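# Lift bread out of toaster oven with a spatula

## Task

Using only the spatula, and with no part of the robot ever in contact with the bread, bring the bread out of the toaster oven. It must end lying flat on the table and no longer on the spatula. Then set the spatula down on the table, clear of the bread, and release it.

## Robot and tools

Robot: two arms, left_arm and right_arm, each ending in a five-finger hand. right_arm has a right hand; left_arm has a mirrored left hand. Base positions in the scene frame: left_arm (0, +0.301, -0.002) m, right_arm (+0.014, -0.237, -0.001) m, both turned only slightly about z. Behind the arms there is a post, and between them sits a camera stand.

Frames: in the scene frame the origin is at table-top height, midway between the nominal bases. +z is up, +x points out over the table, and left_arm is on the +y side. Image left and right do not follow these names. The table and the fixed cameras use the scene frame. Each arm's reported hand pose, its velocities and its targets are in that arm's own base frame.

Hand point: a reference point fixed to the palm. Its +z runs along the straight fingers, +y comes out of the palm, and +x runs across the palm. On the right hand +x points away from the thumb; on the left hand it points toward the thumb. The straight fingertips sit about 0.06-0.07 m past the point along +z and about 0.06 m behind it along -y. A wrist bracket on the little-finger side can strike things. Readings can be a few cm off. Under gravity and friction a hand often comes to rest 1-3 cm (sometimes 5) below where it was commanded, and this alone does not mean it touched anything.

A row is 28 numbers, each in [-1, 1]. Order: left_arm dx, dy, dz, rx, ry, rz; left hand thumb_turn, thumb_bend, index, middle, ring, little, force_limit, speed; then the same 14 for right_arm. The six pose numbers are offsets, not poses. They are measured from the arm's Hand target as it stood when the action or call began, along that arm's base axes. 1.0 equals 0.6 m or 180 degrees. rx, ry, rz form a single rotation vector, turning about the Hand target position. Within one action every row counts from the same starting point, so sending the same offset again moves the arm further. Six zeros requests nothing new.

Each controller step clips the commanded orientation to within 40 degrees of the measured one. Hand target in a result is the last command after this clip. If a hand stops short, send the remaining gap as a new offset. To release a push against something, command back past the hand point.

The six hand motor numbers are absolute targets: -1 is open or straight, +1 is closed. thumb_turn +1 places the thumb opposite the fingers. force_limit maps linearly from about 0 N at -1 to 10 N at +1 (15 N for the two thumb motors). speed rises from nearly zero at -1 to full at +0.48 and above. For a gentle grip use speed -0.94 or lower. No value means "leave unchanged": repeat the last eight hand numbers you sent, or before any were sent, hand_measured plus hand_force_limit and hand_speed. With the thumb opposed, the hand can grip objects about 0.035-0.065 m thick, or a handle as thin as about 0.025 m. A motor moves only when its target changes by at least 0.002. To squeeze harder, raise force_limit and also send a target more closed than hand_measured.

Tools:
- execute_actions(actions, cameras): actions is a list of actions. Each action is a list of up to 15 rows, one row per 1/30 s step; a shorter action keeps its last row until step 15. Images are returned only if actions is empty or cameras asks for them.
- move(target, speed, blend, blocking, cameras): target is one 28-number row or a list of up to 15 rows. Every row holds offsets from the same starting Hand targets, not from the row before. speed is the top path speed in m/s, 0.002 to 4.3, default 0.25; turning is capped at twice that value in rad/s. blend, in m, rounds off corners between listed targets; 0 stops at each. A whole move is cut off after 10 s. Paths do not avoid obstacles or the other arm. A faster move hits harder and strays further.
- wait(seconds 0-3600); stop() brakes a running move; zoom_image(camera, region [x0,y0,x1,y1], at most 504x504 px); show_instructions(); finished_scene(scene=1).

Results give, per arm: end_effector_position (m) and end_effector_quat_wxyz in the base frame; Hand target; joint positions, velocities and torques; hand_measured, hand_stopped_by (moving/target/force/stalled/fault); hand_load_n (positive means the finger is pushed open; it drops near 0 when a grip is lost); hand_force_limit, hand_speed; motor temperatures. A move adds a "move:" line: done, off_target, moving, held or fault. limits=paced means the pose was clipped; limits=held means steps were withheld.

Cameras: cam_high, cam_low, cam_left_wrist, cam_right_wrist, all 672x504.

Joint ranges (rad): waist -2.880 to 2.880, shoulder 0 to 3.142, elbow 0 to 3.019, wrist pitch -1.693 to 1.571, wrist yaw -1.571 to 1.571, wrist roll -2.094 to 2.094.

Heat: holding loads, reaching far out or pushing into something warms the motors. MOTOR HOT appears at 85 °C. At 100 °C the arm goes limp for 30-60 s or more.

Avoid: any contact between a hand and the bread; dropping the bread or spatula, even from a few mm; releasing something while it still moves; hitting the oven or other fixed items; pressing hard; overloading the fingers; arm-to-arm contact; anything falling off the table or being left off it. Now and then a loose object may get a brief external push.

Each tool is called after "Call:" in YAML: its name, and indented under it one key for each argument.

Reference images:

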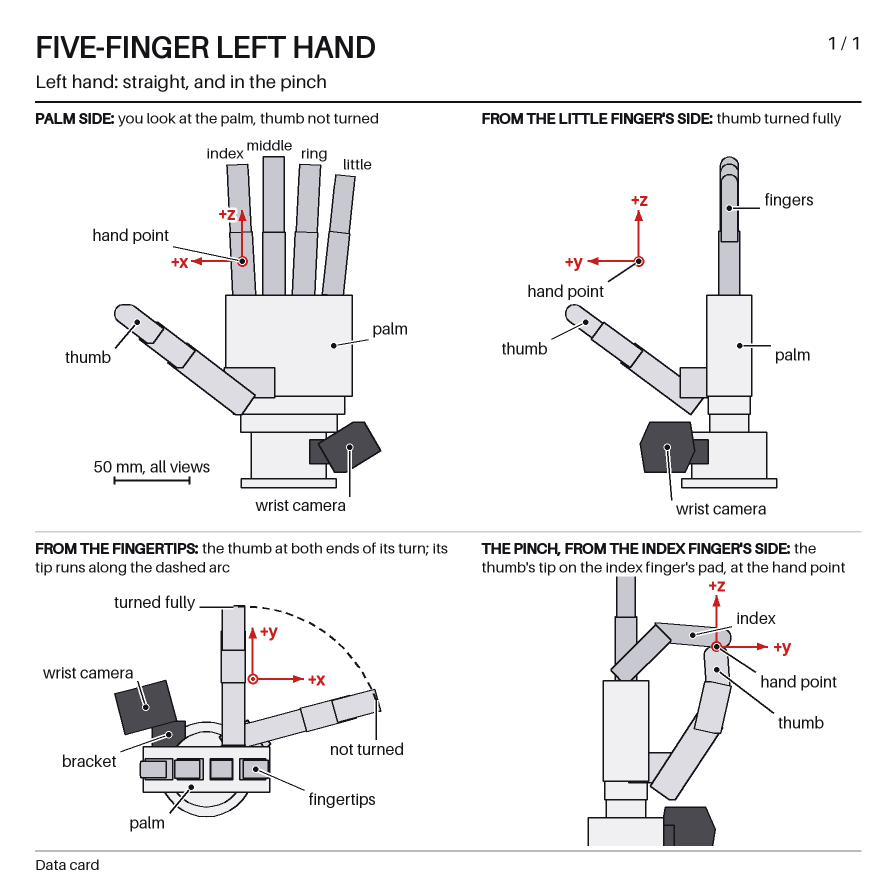

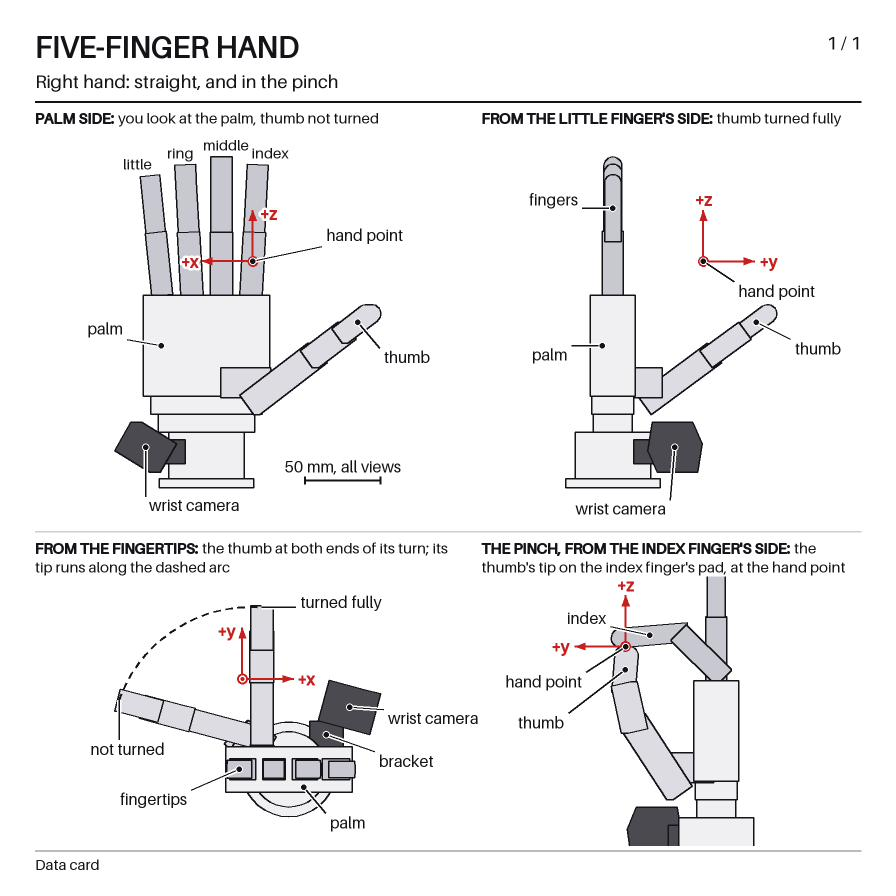

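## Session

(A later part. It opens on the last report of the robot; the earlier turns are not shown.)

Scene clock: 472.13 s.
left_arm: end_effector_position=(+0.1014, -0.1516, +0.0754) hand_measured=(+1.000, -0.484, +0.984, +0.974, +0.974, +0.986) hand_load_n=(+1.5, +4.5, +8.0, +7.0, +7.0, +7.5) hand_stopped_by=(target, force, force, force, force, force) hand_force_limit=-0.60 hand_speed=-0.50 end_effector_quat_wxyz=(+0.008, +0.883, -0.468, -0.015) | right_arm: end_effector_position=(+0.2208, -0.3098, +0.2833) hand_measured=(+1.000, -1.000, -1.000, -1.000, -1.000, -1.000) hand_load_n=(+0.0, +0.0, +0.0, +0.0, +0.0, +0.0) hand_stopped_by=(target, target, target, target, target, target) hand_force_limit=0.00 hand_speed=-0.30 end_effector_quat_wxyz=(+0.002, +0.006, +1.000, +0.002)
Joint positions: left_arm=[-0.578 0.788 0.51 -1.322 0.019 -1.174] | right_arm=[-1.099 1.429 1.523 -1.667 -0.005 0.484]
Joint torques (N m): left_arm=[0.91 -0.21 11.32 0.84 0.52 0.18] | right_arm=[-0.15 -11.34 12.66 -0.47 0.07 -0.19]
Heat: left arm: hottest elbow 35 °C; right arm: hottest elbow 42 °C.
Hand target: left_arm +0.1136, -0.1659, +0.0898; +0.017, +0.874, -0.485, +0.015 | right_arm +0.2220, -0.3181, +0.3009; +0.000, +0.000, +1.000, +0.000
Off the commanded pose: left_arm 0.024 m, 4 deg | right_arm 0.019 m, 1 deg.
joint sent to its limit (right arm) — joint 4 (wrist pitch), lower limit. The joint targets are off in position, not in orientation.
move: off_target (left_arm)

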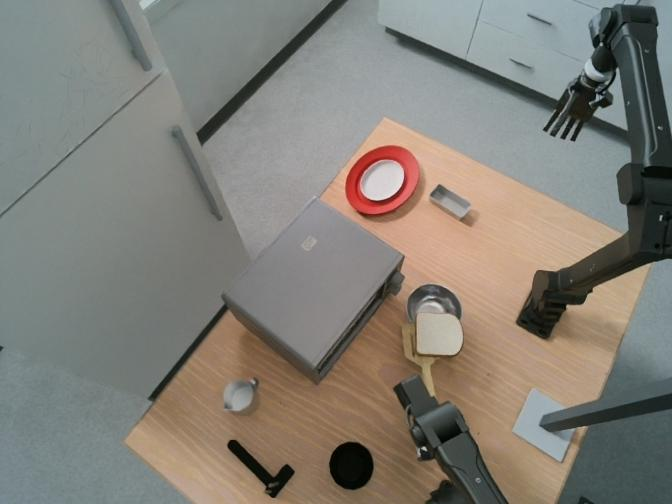

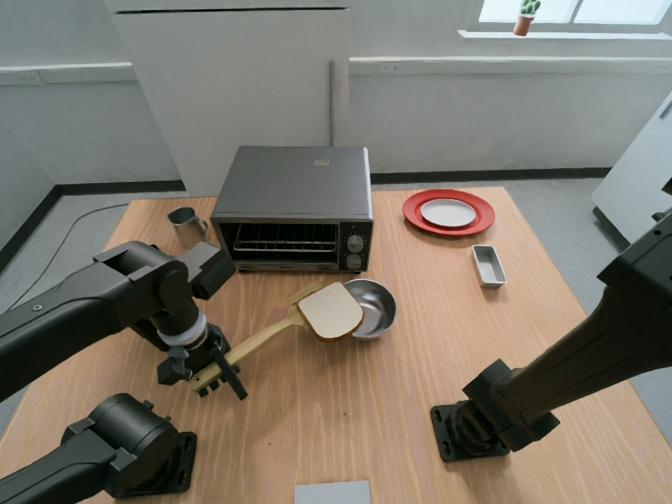

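Call:
move:
  target:
    - [-0.069,-0.070,0.013,0,0,-0.189,1,0.3,0.997,0.997,0.997,0.997,-0.6,-0.5,0,0,0,0,0,0,1,-1,-1,-1,-1,-1,0,-0.3]
  speed: 0.06
  cameras: ["all"]

Scene clock: 478.80 s.
left_arm: end_effector_position=(+0.0601, -0.1844, +0.0787) hand_measured=(+1.000, -0.484, +0.984, +0.974, +0.974, +0.986) hand_load_n=(+1.5, +4.5, +8.0, +7.0, +7.0, +8.0) hand_stopped_by=(target, force, force, force, force, force) hand_force_limit=-0.60 hand_speed=-0.50 end_effector_quat_wxyz=(+0.010, +0.708, -0.705, -0.028) | right_arm: end_effector_position=(+0.2208, -0.3098, +0.2833) hand_measured=(+1.000, -1.000, -1.000, -1.000, -1.000, -1.000) hand_load_n=(+0.0, +0.0, +0.0, +0.0, +0.0, +0.0) hand_stopped_by=(target, target, target, target, target, target) hand_force_limit=0.00 hand_speed=-0.30 end_effector_quat_wxyz=(+0.002, +0.006, +1.000, +0.002)
Joint positions: left_arm=[-0.878 0.931 0.581 -1.274 0.026 -0.882] | right_arm=[-1.099 1.429 1.523 -1.667 -0.005 0.484]
Joint torques (N m): left_arm=[0.79 -1.67 12.56 0.73 0.54 0.17] | right_arm=[0.73 -10.7 12.55 -0.17 0.04 -0.16]
Heat: left arm: hottest elbow 36 °C; right arm: hottest elbow 42 °C.
Hand target: left_arm +0.0722, -0.2079, +0.0976; +0.021, +0.694, -0.720, +0.009 | right_arm +0.2220, -0.3181, +0.3009; +0.000, +0.000, +1.000, +0.000
Off the commanded pose: left_arm 0.032 m, 5 deg | right_arm 0.019 m, 1 deg.
joint sent to its limit (right arm) — joint 4 (wrist pitch), lower limit. The joint targets are off in position, not in orientation.
move: off_target (left_arm)
cam_left_wrist: T_world_to_cam=[[0.96148, -0.27061, -0.04823, -0.10548], [-0.21525, -0.85035, 0.48018, -0.1754], [-0.17095, -0.45131, -0.87584, 0.11459]] pos_world=[0.08325, -0.12597, 0.1795]
cam_right_wrist: T_world_to_cam=[[-0.22454, 0.97338, -0.046, 0.36743], [0.83915, 0.21715, 0.49867, -0.25971], [0.49539, 0.07337, -0.86557, 0.27541]] pos_world=[0.16401, -0.32146, 0.3848]

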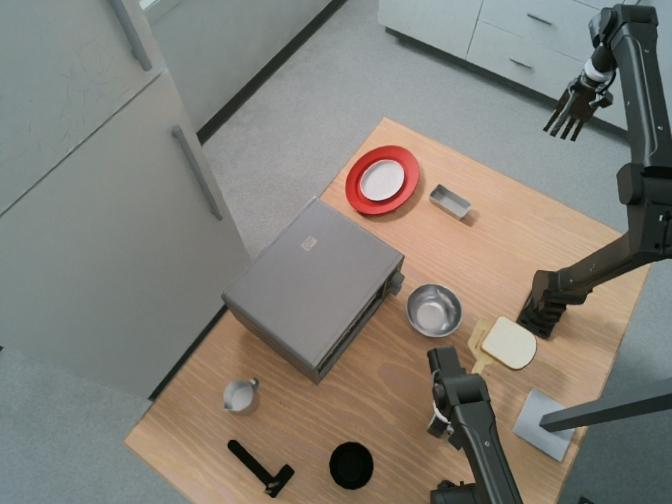

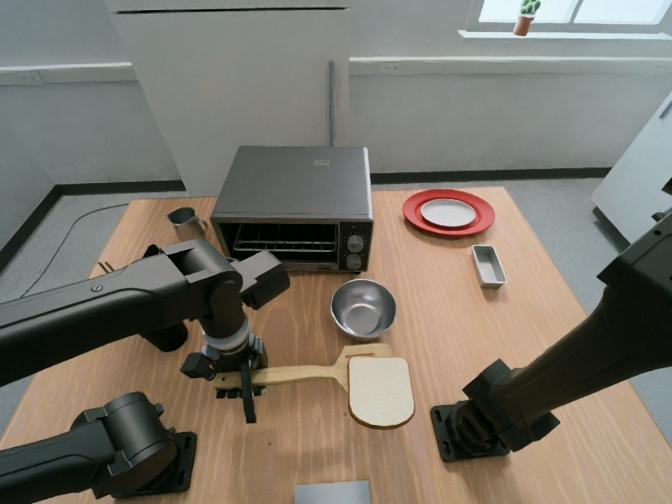

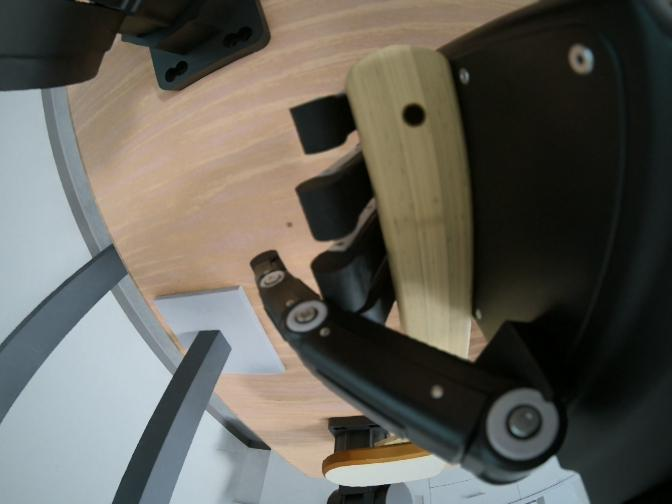

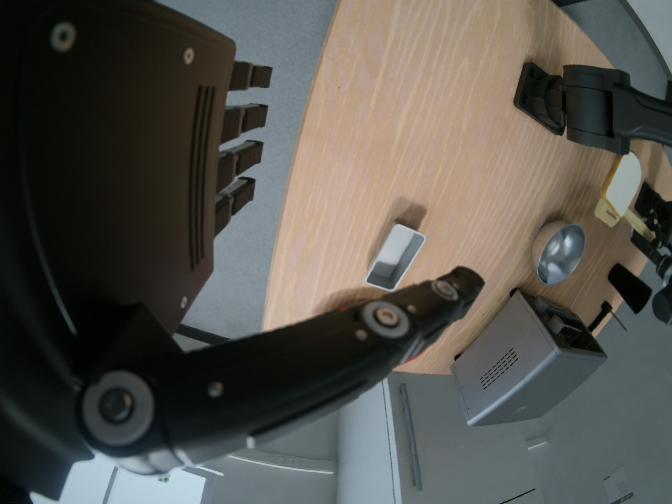

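Call:
move:
  target:
    - [0.015,0.015,-0.125,0,0,0,1,0.3,0.997,0.997,0.997,0.997,-0.6,-0.5,0,0,0,0,0,0,1,-1,-1,-1,-1,-1,0,-0.3]
  speed: 0.03
  cameras: ["cam_high","cam_low","cam_left_wrist"]

Scene clock: 483.53 s.
left_arm: end_effector_position=(+0.0776, -0.1963, +0.0238) hand_measured=(+1.000, -0.484, +0.984, +0.974, +0.974, +0.986) hand_load_n=(+1.5, +4.5, +8.0, +7.0, +7.0, +8.0) hand_stopped_by=(target, force, force, force, force, force) hand_force_limit=-0.60 hand_speed=-0.50 end_effector_quat_wxyz=(+0.014, +0.697, -0.717, +0.000) | right_arm: end_effector_position=(+0.2208, -0.3098, +0.2833) hand_measured=(+1.000, -1.000, -1.000, -1.000, -1.000, -1.000) hand_load_n=(+0.0, +0.0, +0.0, +0.0, +0.0, +0.0) hand_stopped_by=(target, target, target, target, target, target) hand_force_limit=0.00 hand_speed=-0.30 end_effector_quat_wxyz=(+0.002, +0.006, +1.000, +0.002)
Joint positions: left_arm=[-0.852 1.052 0.492 -1.009 0.027 -0.824] | right_arm=[-1.099 1.429 1.523 -1.667 -0.005 0.484]
Joint torques (N m): left_arm=[2.49 -2.55 6.94 0.88 0.55 0.15] | right_arm=[-1.61 -11.34 12.71 -0.29 0.06 -0.2]
Heat: left arm: hottest elbow 37 °C; right arm: hottest elbow 42 °C.
Hand target: left_arm +0.0812, -0.1989, +0.0226; +0.021, +0.694, -0.720, +0.009 | right_arm +0.2220, -0.3181, +0.3009; +0.000, +0.000, +1.000, +0.000
Off the commanded pose: left_arm 0.005 m, 1 deg | right_arm 0.019 m, 1 deg.
joint sent to its limit (right arm) — joint 4 (wrist pitch), lower limit. The joint targets are off in position, not in orientation.
move: done
cam_left_wrist: T_world_to_cam=[[0.95313, -0.30255, -0.00224, -0.13488], [-0.2592, -0.82036, 0.50972, -0.14689], [-0.15606, -0.48525, -0.86034, 0.05595]] pos_world=[0.09921, -0.13416, 0.1227]

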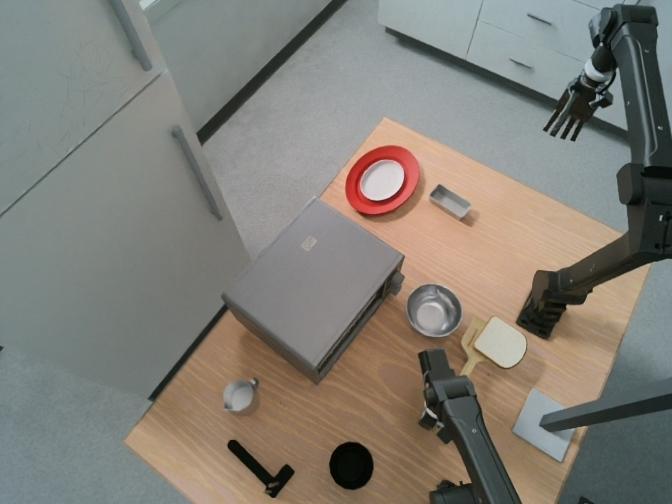

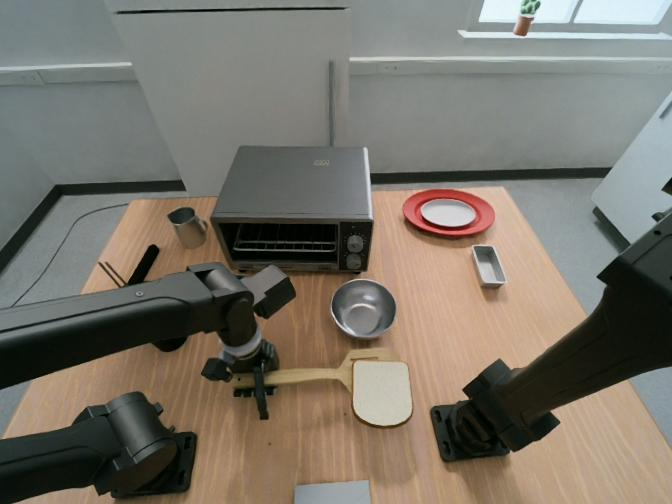

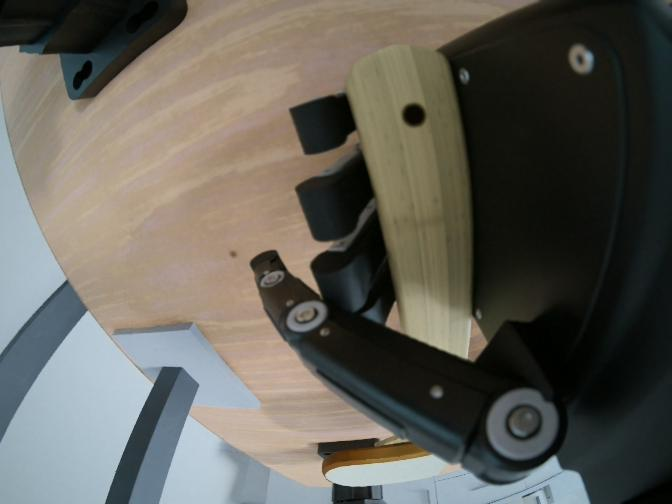

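Call:
zoom_image:
  camera: "cam_low"
  region: [190, 320, 450, 450]

Call:
zoom_image:
  camera: "cam_left_wrist"
  region: [200, 300, 560, 504]

Scaled by 1.938 from the camera's image (finer frame: 960x720).

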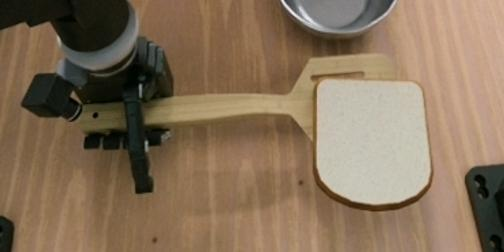

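Scaled by 1.400 from the camera's image (finer frame: 960x720).

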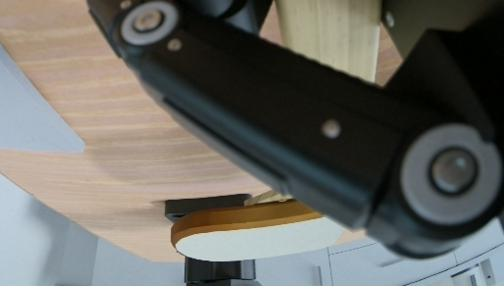

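Call:
move:
  target:
    - [0.0,0.0,-0.01,0.0444,-0.0278,0,1,0.3,0.997,0.997,0.997,0.997,-0.6,-0.5,0,0,0,0,0,0,1,-1,-1,-1,-1,-1,0,-0.3]
  speed: 0.03
  cameras: ["cam_high","cam_low","cam_left_wrist"]

Call:
zoom_image:
  camera: "cam_low"
  region: [190, 320, 450, 450]

Call:
zoom_image:
  camera: "cam_left_wrist"
  region: [200, 300, 560, 504]

Scene clock: 487.97 s.
left_arm: end_effector_position=(+0.0762, -0.1862, +0.0073) hand_measured=(+1.000, -0.484, +0.984, +0.974, +0.974, +0.986) hand_load_n=(+1.5, +4.5, +8.5, +7.0, +7.0, +7.5) hand_stopped_by=(target, force, force, force, force, force) hand_force_limit=-0.60 hand_speed=-0.50 end_effector_quat_wxyz=(-0.059, +0.690, -0.722, -0.020) | right_arm: end_effector_position=(+0.2208, -0.3098, +0.2833) hand_measured=(+1.000, -1.000, -1.000, -1.000, -1.000, -1.000) hand_load_n=(+0.0, +0.0, +0.0, +0.0, +0.0, +0.0) hand_stopped_by=(target, target, target, target, target, target) hand_force_limit=0.00 hand_speed=-0.30 end_effector_quat_wxyz=(+0.002, +0.006, +1.000, +0.002)
Joint positions: left_arm=[-0.956 1.101 0.492 -1.02 -0.111 -0.914] | right_arm=[-1.099 1.429 1.523 -1.667 -0.005 0.484]
Joint torques (N m): left_arm=[0.85 -2.78 9.59 -0.49 -0.08 -0.17] | right_arm=[-0.62 -10.52 12.68 -0.38 0.04 -0.2]
Heat: left arm: hottest elbow 37 °C; right arm: hottest elbow 42 °C.
Hand target: left_arm +0.0812, -0.1989, +0.0166; -0.059, +0.693, -0.719, -0.011 | right_arm +0.2220, -0.3181, +0.3009; +0.000, +0.000, +1.000, +0.000
Off the commanded pose: left_arm 0.017 m, 1 deg | right_arm 0.019 m, 1 deg.
joint sent to its limit (right arm) — joint 4 (wrist pitch), lower limit. The joint targets are off in position, not in orientation.
move: off_target (left_arm)
cam_left_wrist: T_world_to_cam=[[0.94663, -0.321, 0.02915, -0.13367], [-0.3078, -0.87344, 0.3773, -0.13567], [-0.09565, -0.36614, -0.92563, 0.06451]] pos_world=[0.09095, -0.13779, 0.11479]

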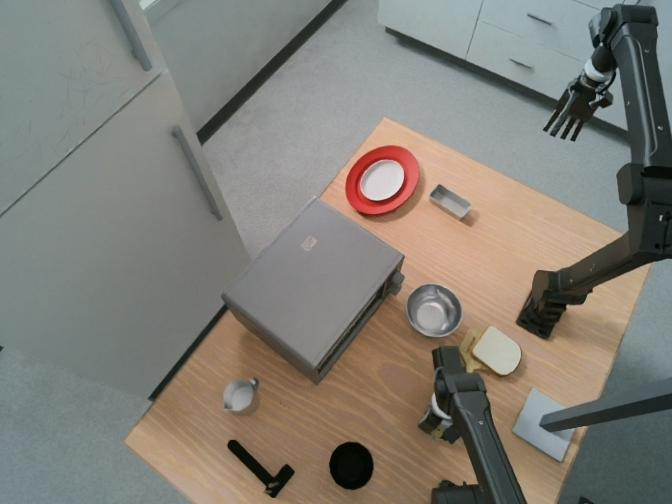

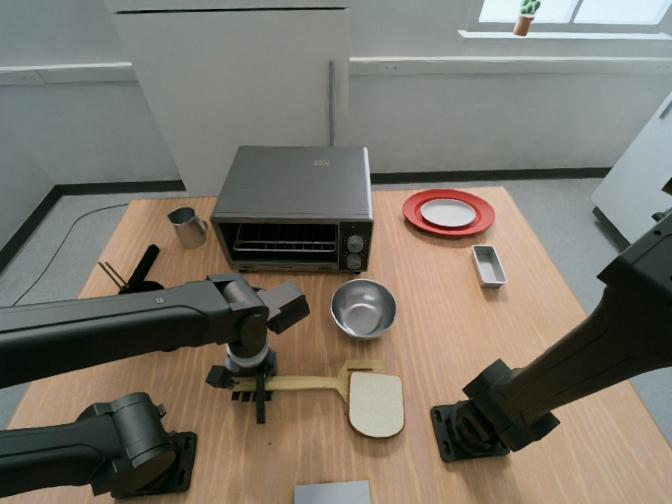

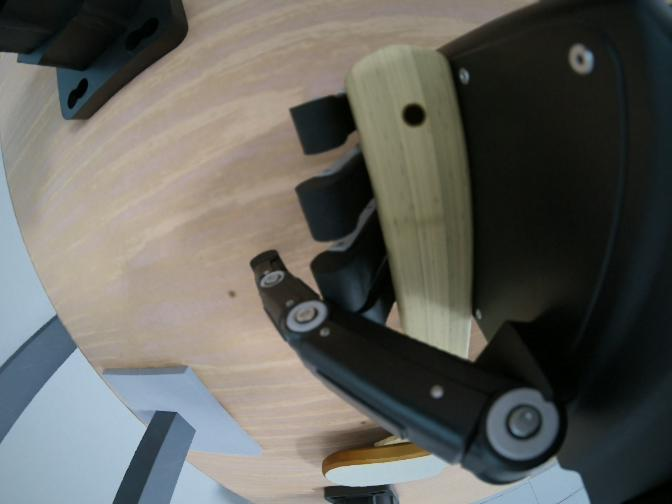

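Scaled by 1.938 from the camera's image (finer frame: 960x720).

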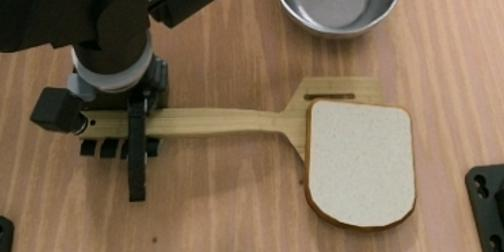

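Scaled by 1.400 from the camera's image (finer frame: 960x720).

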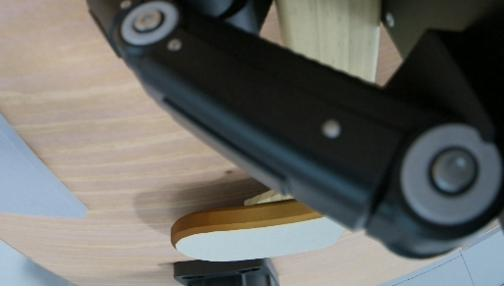

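Call:
move:
  target:
    - [0.0,0.0,0.012,0.04,-0.02,0,1,0.3,0.997,0.997,0.997,0.997,-0.6,-0.5,0,0,0,0,0,0,1,-1,-1,-1,-1,-1,0,-0.3]
  speed: 0.03
  cameras: ["cam_high","cam_low","cam_left_wrist"]

Call:
zoom_image:
  camera: "cam_low"
  region: [190, 320, 450, 450]

Call:
zoom_image:
  camera: "cam_left_wrist"
  region: [200, 300, 560, 504]

Scene clock: 491.73 s.
left_arm: end_effector_position=(+0.0771, -0.1951, +0.0196) hand_measured=(+1.000, -0.484, +0.984, +0.974, +0.974, +0.986) hand_load_n=(+1.5, +4.5, +7.5, +7.0, +6.5, +8.0) hand_stopped_by=(target, force, force, force, force, force) hand_force_limit=-0.60 hand_speed=-0.50 end_effector_quat_wxyz=(-0.110, +0.682, -0.723, -0.029) | right_arm: end_effector_position=(+0.2208, -0.3098, +0.2833) hand_measured=(+1.000, -1.000, -1.000, -1.000, -1.000, -1.000) hand_load_n=(+0.0, +0.0, +0.0, +0.0, +0.0, +0.0) hand_stopped_by=(target, target, target, target, target, target) hand_force_limit=0.00 hand_speed=-0.30 end_effector_quat_wxyz=(+0.002, +0.006, +1.000, +0.002)
Joint positions: left_arm=[-1.059 1.136 0.561 -1.107 -0.198 -1.013] | right_arm=[-1.099 1.429 1.523 -1.667 -0.005 0.484]
Joint torques (N m): left_arm=[0.91 -2.14 9.32 -0.87 -0.78 -0.36] | right_arm=[0.38 -11.16 12.37 -0.35 0.13 -0.16]
Heat: left arm: hottest elbow 37 °C; right arm: hottest elbow 42 °C.
Hand target: left_arm +0.0812, -0.1989, +0.0238; -0.125, +0.688, -0.715, -0.034 | right_arm +0.2220, -0.3181, +0.3009; +0.000, +0.000, +1.000, +0.000
Off the commanded pose: left_arm 0.007 m, 2 deg | right_arm 0.019 m, 1 deg.
joint sent to its limit (right arm) — joint 4 (wrist pitch), lower limit. The joint targets are off in position, not in orientation.
move: done
cam_left_wrist: T_world_to_cam=[[0.93961, -0.33725, 0.05829, -0.14095], [-0.33948, -0.89673, 0.28397, -0.14808], [-0.0435, -0.2866, -0.95706, 0.08474]] pos_world=[0.08586, -0.15604, 0.13137]

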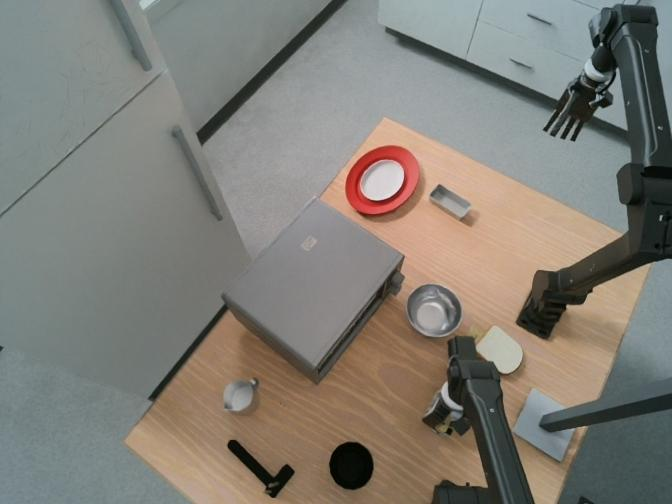

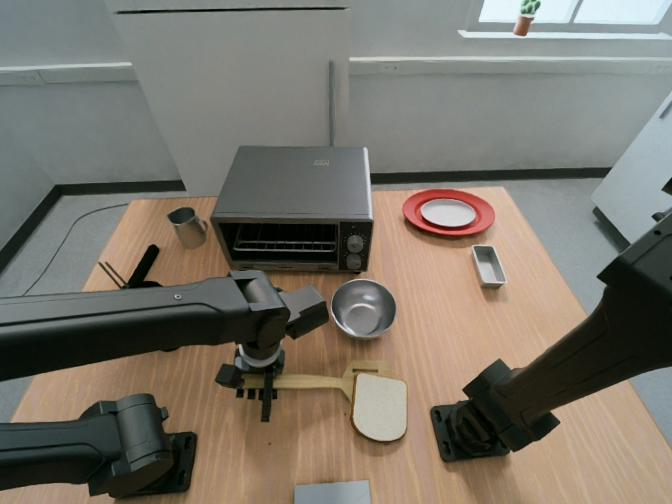

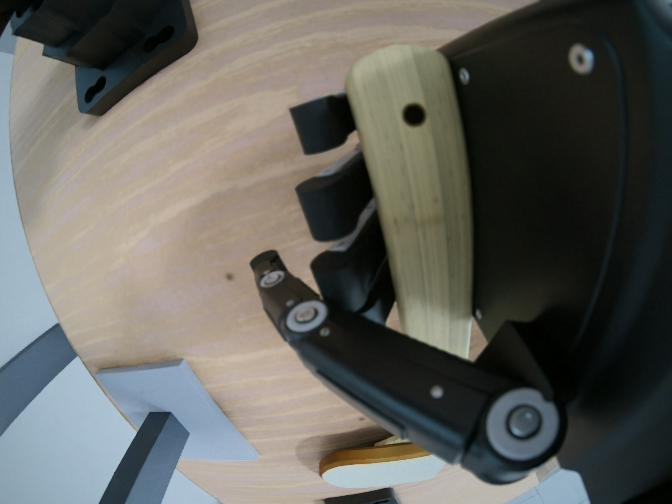

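Scaled by 1.938 from the camera's image (finer frame: 960x720).

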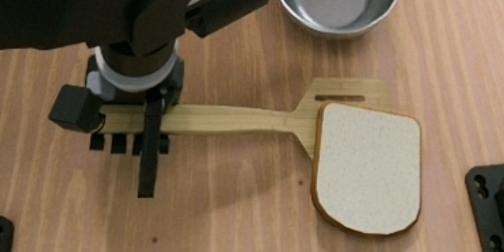

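Scaled by 1.400 from the camera's image (finer frame: 960x720).

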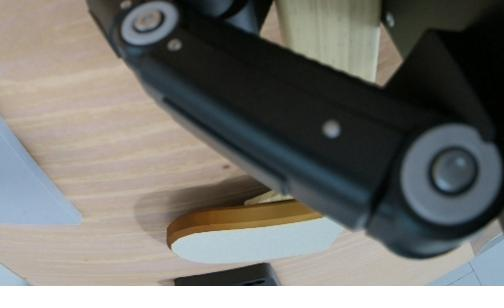

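Call:
move:
  target:
    - [0.0,0.0,-0.012,0.034,-0.005,0,1,0.3,0.997,0.997,0.997,0.997,-0.6,-0.5,0,0,0,0,0,0,1,-1,-1,-1,-1,-1,0,-0.3]
  speed: 0.03
  cameras: ["cam_high","cam_low","cam_left_wrist"]

Call:
zoom_image:
  camera: "cam_low"
  region: [190, 320, 450, 450]

Call:
zoom_image:
  camera: "cam_left_wrist"
  region: [200, 300, 560, 504]

Scene clock: 494.93 s.
left_arm: end_effector_position=(+0.0796, -0.1932, +0.0106) hand_measured=(+1.000, -0.484, +0.984, +0.974, +0.974, +0.986) hand_load_n=(+1.0, +4.0, +0.0, +6.0, +0.0, +5.5) hand_stopped_by=(target, force, force, force, force, force) hand_force_limit=-0.60 hand_speed=-0.50 end_effector_quat_wxyz=(-0.159, +0.682, -0.710, -0.067) | right_arm: end_effector_position=(+0.2208, -0.3098, +0.2833) hand_measured=(+1.000, -1.000, -1.000, -1.000, -1.000, -1.000) hand_load_n=(+0.0, +0.0, +0.0, +0.0, +0.0, +0.0) hand_stopped_by=(target, target, target, target, target, target) hand_force_limit=0.00 hand_speed=-0.30 end_effector_quat_wxyz=(+0.002, +0.006, +1.000, +0.002)
Joint positions: left_arm=[-1.107 1.248 0.605 -1.158 -0.263 -1.097] | right_arm=[-1.099 1.429 1.523 -1.667 -0.005 0.484]
Joint torques (N m): left_arm=[0.79 -4.13 8.49 -0.96 -0.37 -0.18] | right_arm=[0.09 -10.46 12.67 -0.57 0.06 -0.09]
Heat: left arm: hottest elbow 37 °C; right arm: hottest elbow 42 °C.
Hand target: left_arm +0.0812, -0.1989, +0.0166; -0.167, +0.680, -0.711, -0.067 | right_arm +0.2220, -0.3181, +0.3009; +0.000, +0.000, +1.000, +0.000
Off the commanded pose: left_arm 0.008 m, 1 deg | right_arm 0.019 m, 1 deg.
joint sent to its limit (right arm) — joint 4 (wrist pitch), lower limit. The joint targets are off in position, not in orientation.
move: done
cam_left_wrist: T_world_to_cam=[[0.94599, -0.3219, 0.03848, -0.13938], [-0.32376, -0.93189, 0.1636, -0.14978], [-0.01681, -0.16722, -0.98578, 0.09804]] pos_world=[0.08501, -0.16805, 0.12651]

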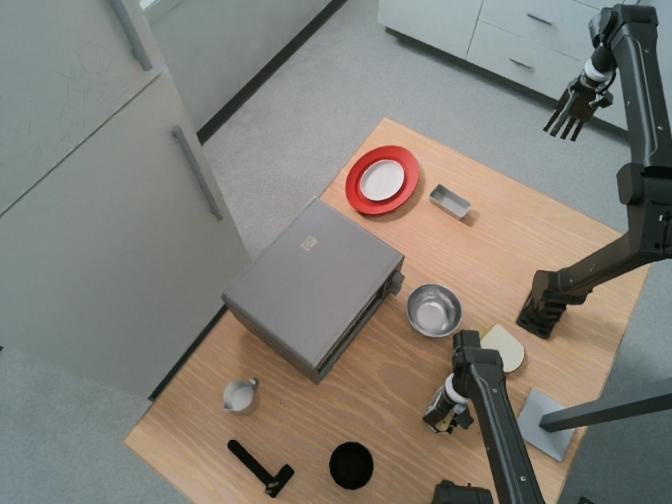

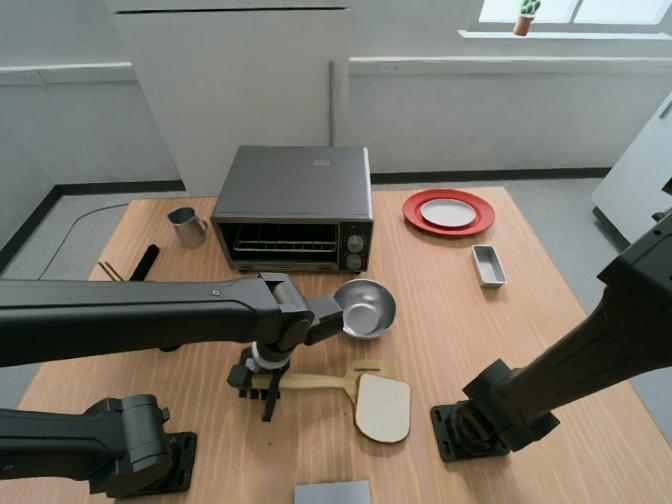

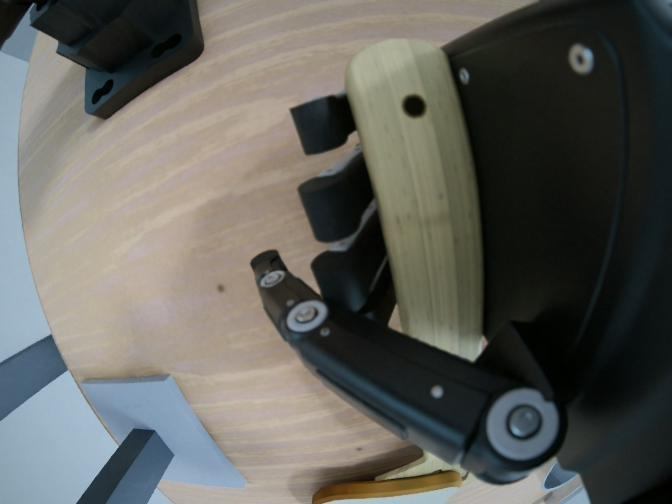

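Scaled by 1.938 from the camera's image (finer frame: 960x720).

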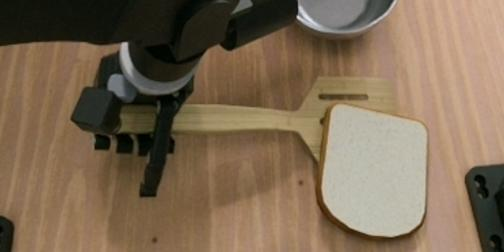

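Scaled by 1.400 from the camera's image (finer frame: 960x720).

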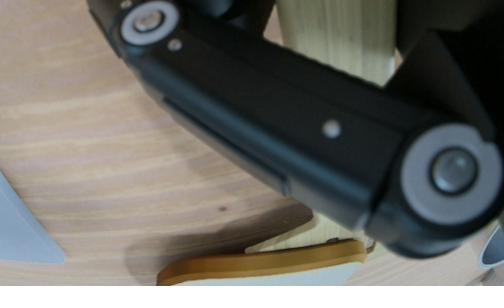

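Call:
move:
  target:
    - [0.0,0.05,0.006,0,0,0,1,0.3,0.999,0.997,0.999,0.997,-0.6,-0.8,0,0,0,0,0,0,1,-1,-1,-1,-1,-1,0,-0.3]
  speed: 0.02
  cameras: ["cam_high","cam_low","cam_left_wrist"]

Call:
zoom_image:
  camera: "cam_low"
  region: [190, 320, 450, 450]

Call:
zoom_image:
  camera: "cam_left_wrist"
  region: [200, 300, 560, 504]

Scene clock: 498.30 s.
left_arm: end_effector_position=(+0.0805, -0.1786, +0.0173) hand_measured=(+1.000, -0.484, +0.998, +0.974, +0.990, +0.986) hand_load_n=(+1.0, +3.5, +0.0, +6.0, +4.0, +4.0) hand_stopped_by=(target, force, target, force, force, force) hand_force_limit=-0.60 hand_speed=-0.80 end_effector_quat_wxyz=(-0.162, +0.684, -0.709, -0.059) | right_arm: end_effector_position=(+0.2208, -0.3098, +0.2833) hand_measured=(+1.000, -1.000, -1.000, -1.000, -1.000, -1.000) hand_load_n=(+0.0, +0.0, +0.0, +0.0, +0.0, +0.0) hand_stopped_by=(target, target, target, target, target, target) hand_force_limit=0.00 hand_speed=-0.30 end_effector_quat_wxyz=(+0.002, +0.006, +1.000, +0.002)
Joint positions: left_arm=[-1.085 1.181 0.578 -1.179 -0.278 -1.08] | right_arm=[-1.099 1.429 1.523 -1.667 -0.005 0.484]
Joint torques (N m): left_arm=[2.55 -5.13 6.23 -0.8 -0.29 0.19] | right_arm=[-0.91 -11.22 12.59 -0.32 0.02 -0.19]
Heat: left arm: hottest elbow 37 °C; right arm: hottest elbow 42 °C.
Hand target: left_arm +0.0812, -0.1689, +0.0202; -0.167, +0.680, -0.711, -0.067 | right_arm +0.2220, -0.3181, +0.3009; +0.000, +0.000, +1.000, +0.000
Off the commanded pose: left_arm 0.010 m, 1 deg | right_arm 0.019 m, 1 deg.
joint sent to its limit (right arm) — joint 4 (wrist pitch), lower limit. The joint targets are off in position, not in orientation.
move: done
cam_left_wrist: T_world_to_cam=[[0.94592, -0.31947, 0.05635, -0.13572], [-0.3244, -0.93143, 0.16494, -0.13688], [-0.00021, -0.1743, -0.98469, 0.10451]] pos_world=[0.084, -0.15264, 0.13314]

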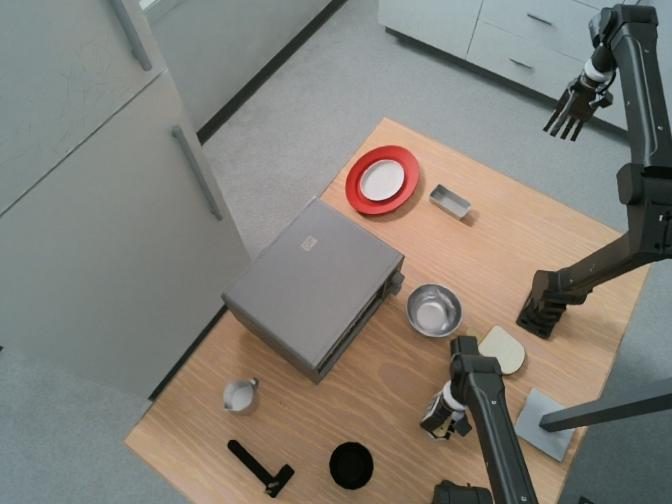

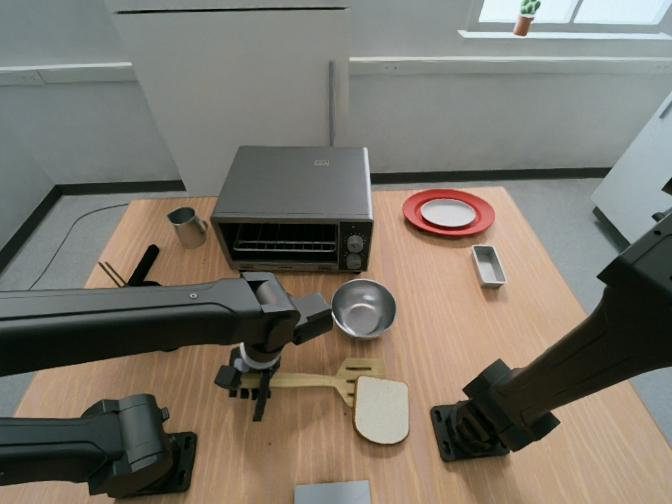

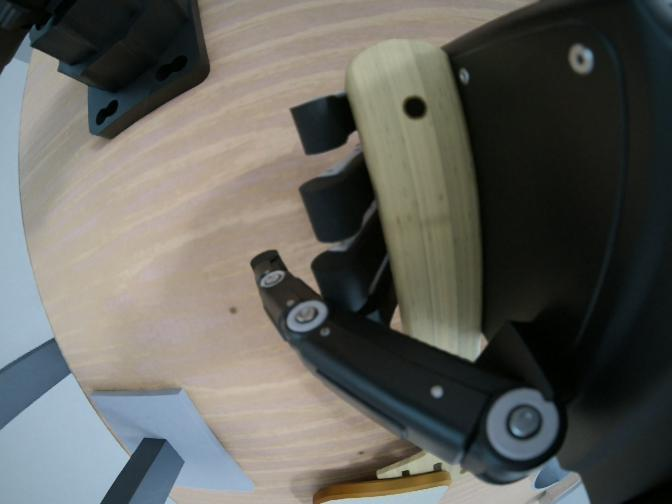

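Scaled by 1.938 from the camera's image (finer frame: 960x720).

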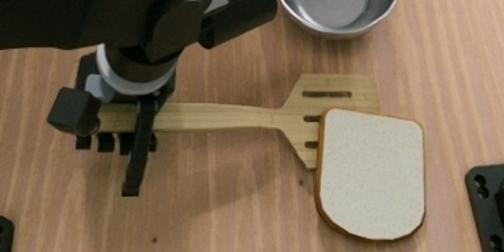

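Scaled by 1.400 from the camera's image (finer frame: 960x720).

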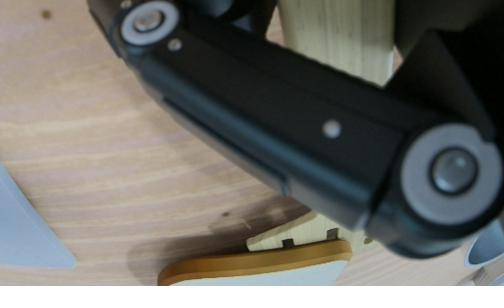

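Call:
move:
  target:
    - [0.0,0.06,-0.004,0,0,0,1,0.3,0.999,0.997,0.999,0.997,-0.6,-0.8,0,0,0,0,0,0,1,-1,-1,-1,-1,-1,0,-0.3]
  speed: 0.02
  cameras: ["cam_high","cam_low","cam_left_wrist"]

Call:
zoom_image:
  camera: "cam_low"
  region: [190, 320, 450, 450]

Call:
zoom_image:
  camera: "cam_left_wrist"
  region: [200, 300, 560, 504]

Scene clock: 501.27 s.
left_arm: end_effector_position=(+0.0821, -0.1430, +0.0152) hand_measured=(+1.000, -0.484, +0.998, +0.974, +0.990, +0.986) hand_load_n=(+1.0, +4.0, +0.5, +6.0, +3.5, +4.0) hand_stopped_by=(target, force, target, force, force, force) hand_force_limit=-0.60 hand_speed=-0.80 end_effector_quat_wxyz=(-0.163, +0.685, -0.708, -0.057) | right_arm: end_effector_position=(+0.2208, -0.3098, +0.2833) hand_measured=(+1.000, -1.000, -1.000, -1.000, -1.000, -1.000) hand_load_n=(+0.0, +0.0, +0.0, +0.0, +0.0, +0.0) hand_stopped_by=(target, target, target, target, target, target) hand_force_limit=0.00 hand_speed=-0.30 end_effector_quat_wxyz=(+0.002, +0.006, +1.000, +0.002)
Joint positions: left_arm=[-1.001 1.075 0.501 -1.179 -0.297 -0.994] | right_arm=[-1.099 1.429 1.523 -1.667 -0.005 0.484]
Joint torques (N m): left_arm=[2.49 -3.78 6.41 -0.85 -0.31 0.23] | right_arm=[0.15 -11.75 12.56 -0.65 0.1 -0.2]
Heat: left arm: hottest elbow 36 °C; right arm: hottest elbow 42 °C.
Hand target: left_arm +0.0812, -0.1329, +0.0178; -0.167, +0.680, -0.711, -0.067 | right_arm +0.2220, -0.3181, +0.3009; +0.000, +0.000, +1.000, +0.000
Off the commanded pose: left_arm 0.010 m, 1 deg | right_arm 0.019 m, 1 deg.
joint sent to its limit (right arm) — joint 4 (wrist pitch), lower limit. The joint targets are off in position, not in orientation.
move: done
cam_left_wrist: T_world_to_cam=[[0.9457, -0.31921, 0.06128, -0.12576], [-0.32502, -0.93093, 0.16651, -0.10282], [0.00389, -0.17739, -0.98413, 0.10783]] pos_world=[0.0851, -0.11674, 0.13094]

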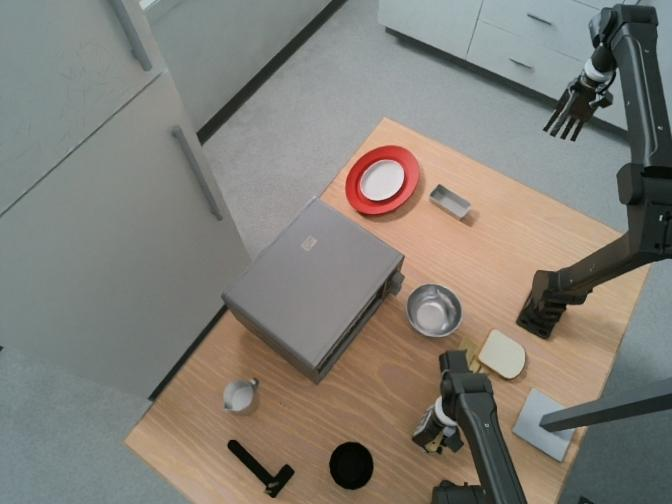

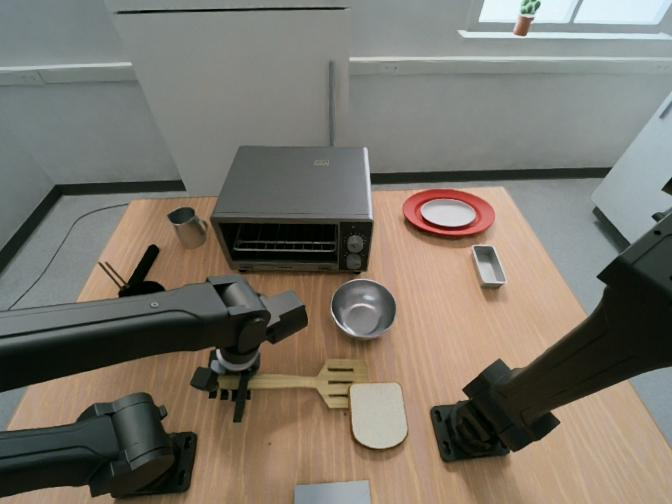

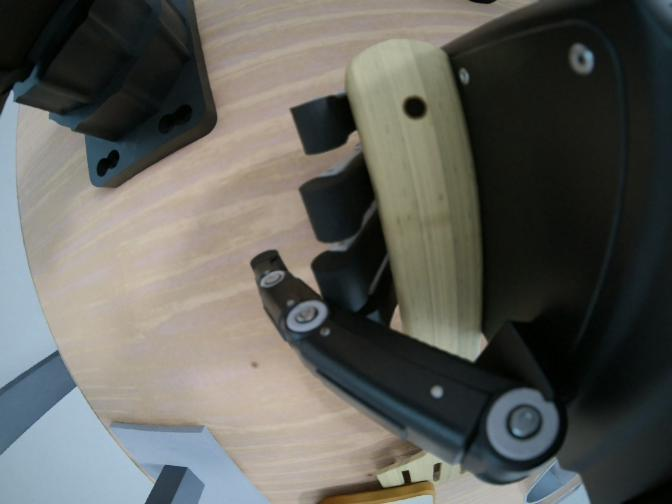

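Scaled by 1.938 from the camera's image (finer frame: 960x720).

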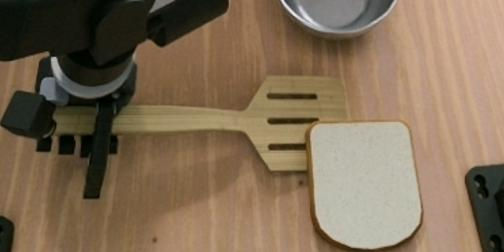

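Scaled by 1.400 from the camera's image (finer frame: 960x720).

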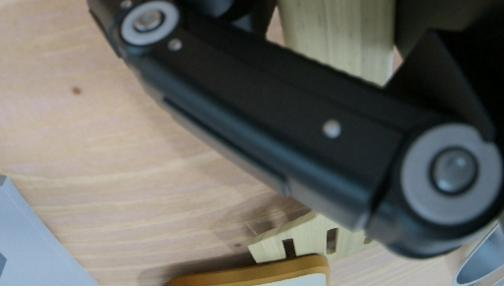

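Call:
move:
  target:
    - [0.0,0.045,-0.006,0.008,0,0,1,0.3,0.999,0.997,0.999,0.997,-0.6,-0.8,0,0,0,0,0,0,1,-1,-1,-1,-1,-1,0,-0.3]
  speed: 0.015
  cameras: ["cam_high","cam_low","cam_left_wrist"]

Call:
zoom_image:
  camera: "cam_low"
  region: [190, 320, 450, 450]

Call:
zoom_image:
  camera: "cam_left_wrist"
  region: [200, 300, 560, 504]

Scene clock: 504.40 s.
left_arm: end_effector_position=(+0.0833, -0.1170, +0.0126) hand_measured=(+1.000, -0.484, +0.998, +0.974, +0.990, +0.986) hand_load_n=(+1.0, +4.0, +0.0, +6.0, +2.5, +4.5) hand_stopped_by=(target, force, target, force, force, force) hand_force_limit=-0.60 hand_speed=-0.80 end_effector_quat_wxyz=(-0.171, +0.684, -0.706, -0.064) | right_arm: end_effector_position=(+0.2208, -0.3098, +0.2833) hand_measured=(+1.000, -1.000, -1.000, -1.000, -1.000, -1.000) hand_load_n=(+0.0, +0.0, +0.0, +0.0, +0.0, +0.0) hand_stopped_by=(target, target, target, target, target, target) hand_force_limit=0.00 hand_speed=-0.30 end_effector_quat_wxyz=(+0.002, +0.006, +1.000, +0.002)
Joint positions: left_arm=[-0.935 1.02 0.458 -1.19 -0.321 -0.933] | right_arm=[-1.099 1.429 1.523 -1.667 -0.005 0.484]
Joint torques (N m): left_arm=[2.55 -2.84 6.26 -0.81 -0.43 0.22] | right_arm=[-0.67 -11.22 12.78 -0.61 0.09 -0.23]
Heat: left arm: hottest elbow 36 °C; right arm: hottest elbow 42 °C.
Hand target: left_arm +0.0812, -0.1059, +0.0142; -0.176, +0.678, -0.710, -0.076 | right_arm +0.2220, -0.3181, +0.3009; +0.000, +0.000, +1.000, +0.000
Off the commanded pose: left_arm 0.011 m, 2 deg | right_arm 0.019 m, 1 deg.
joint sent to its limit (right arm) — joint 4 (wrist pitch), lower limit. The joint targets are off in position, not in orientation.
move: off_target (left_arm)
cam_left_wrist: T_world_to_cam=[[0.94688, -0.31672, 0.05575, -0.11824], [-0.32153, -0.93562, 0.14571, -0.07835], [0.00601, -0.15589, -0.98776, 0.11235]] pos_world=[0.08609, -0.09324, 0.12898]

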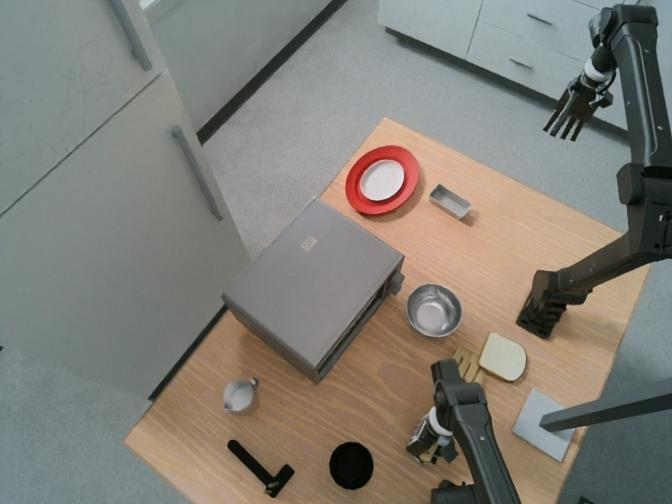

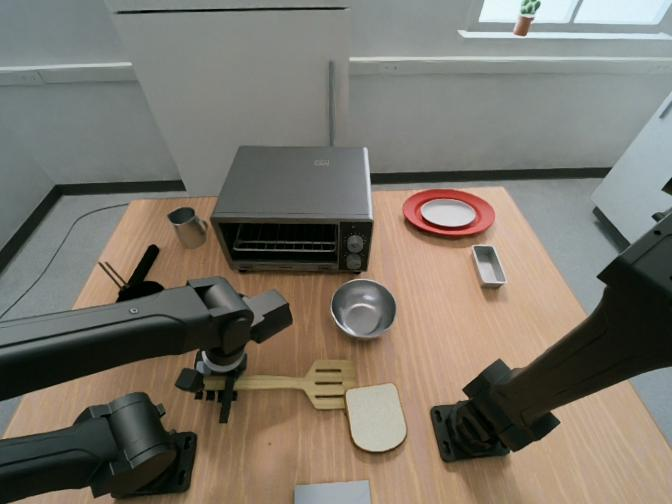

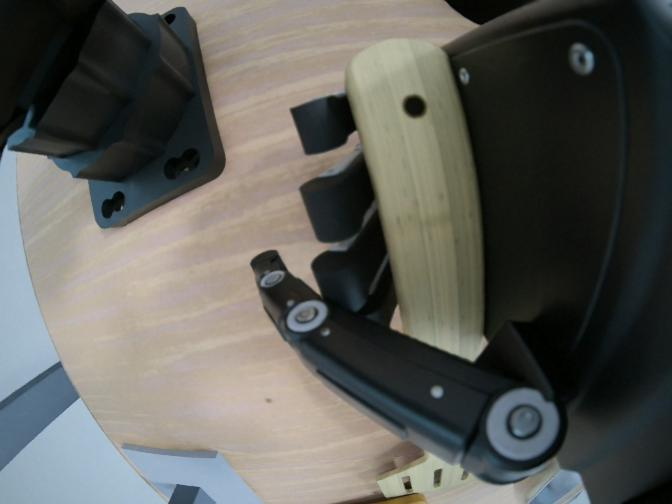

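Scaled by 1.938 from the camera's image (finer frame: 960x720).

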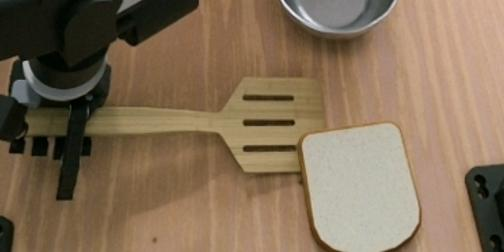

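Scaled by 1.400 from the camera's image (finer frame: 960x720).

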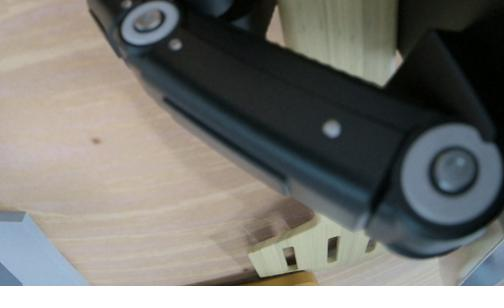

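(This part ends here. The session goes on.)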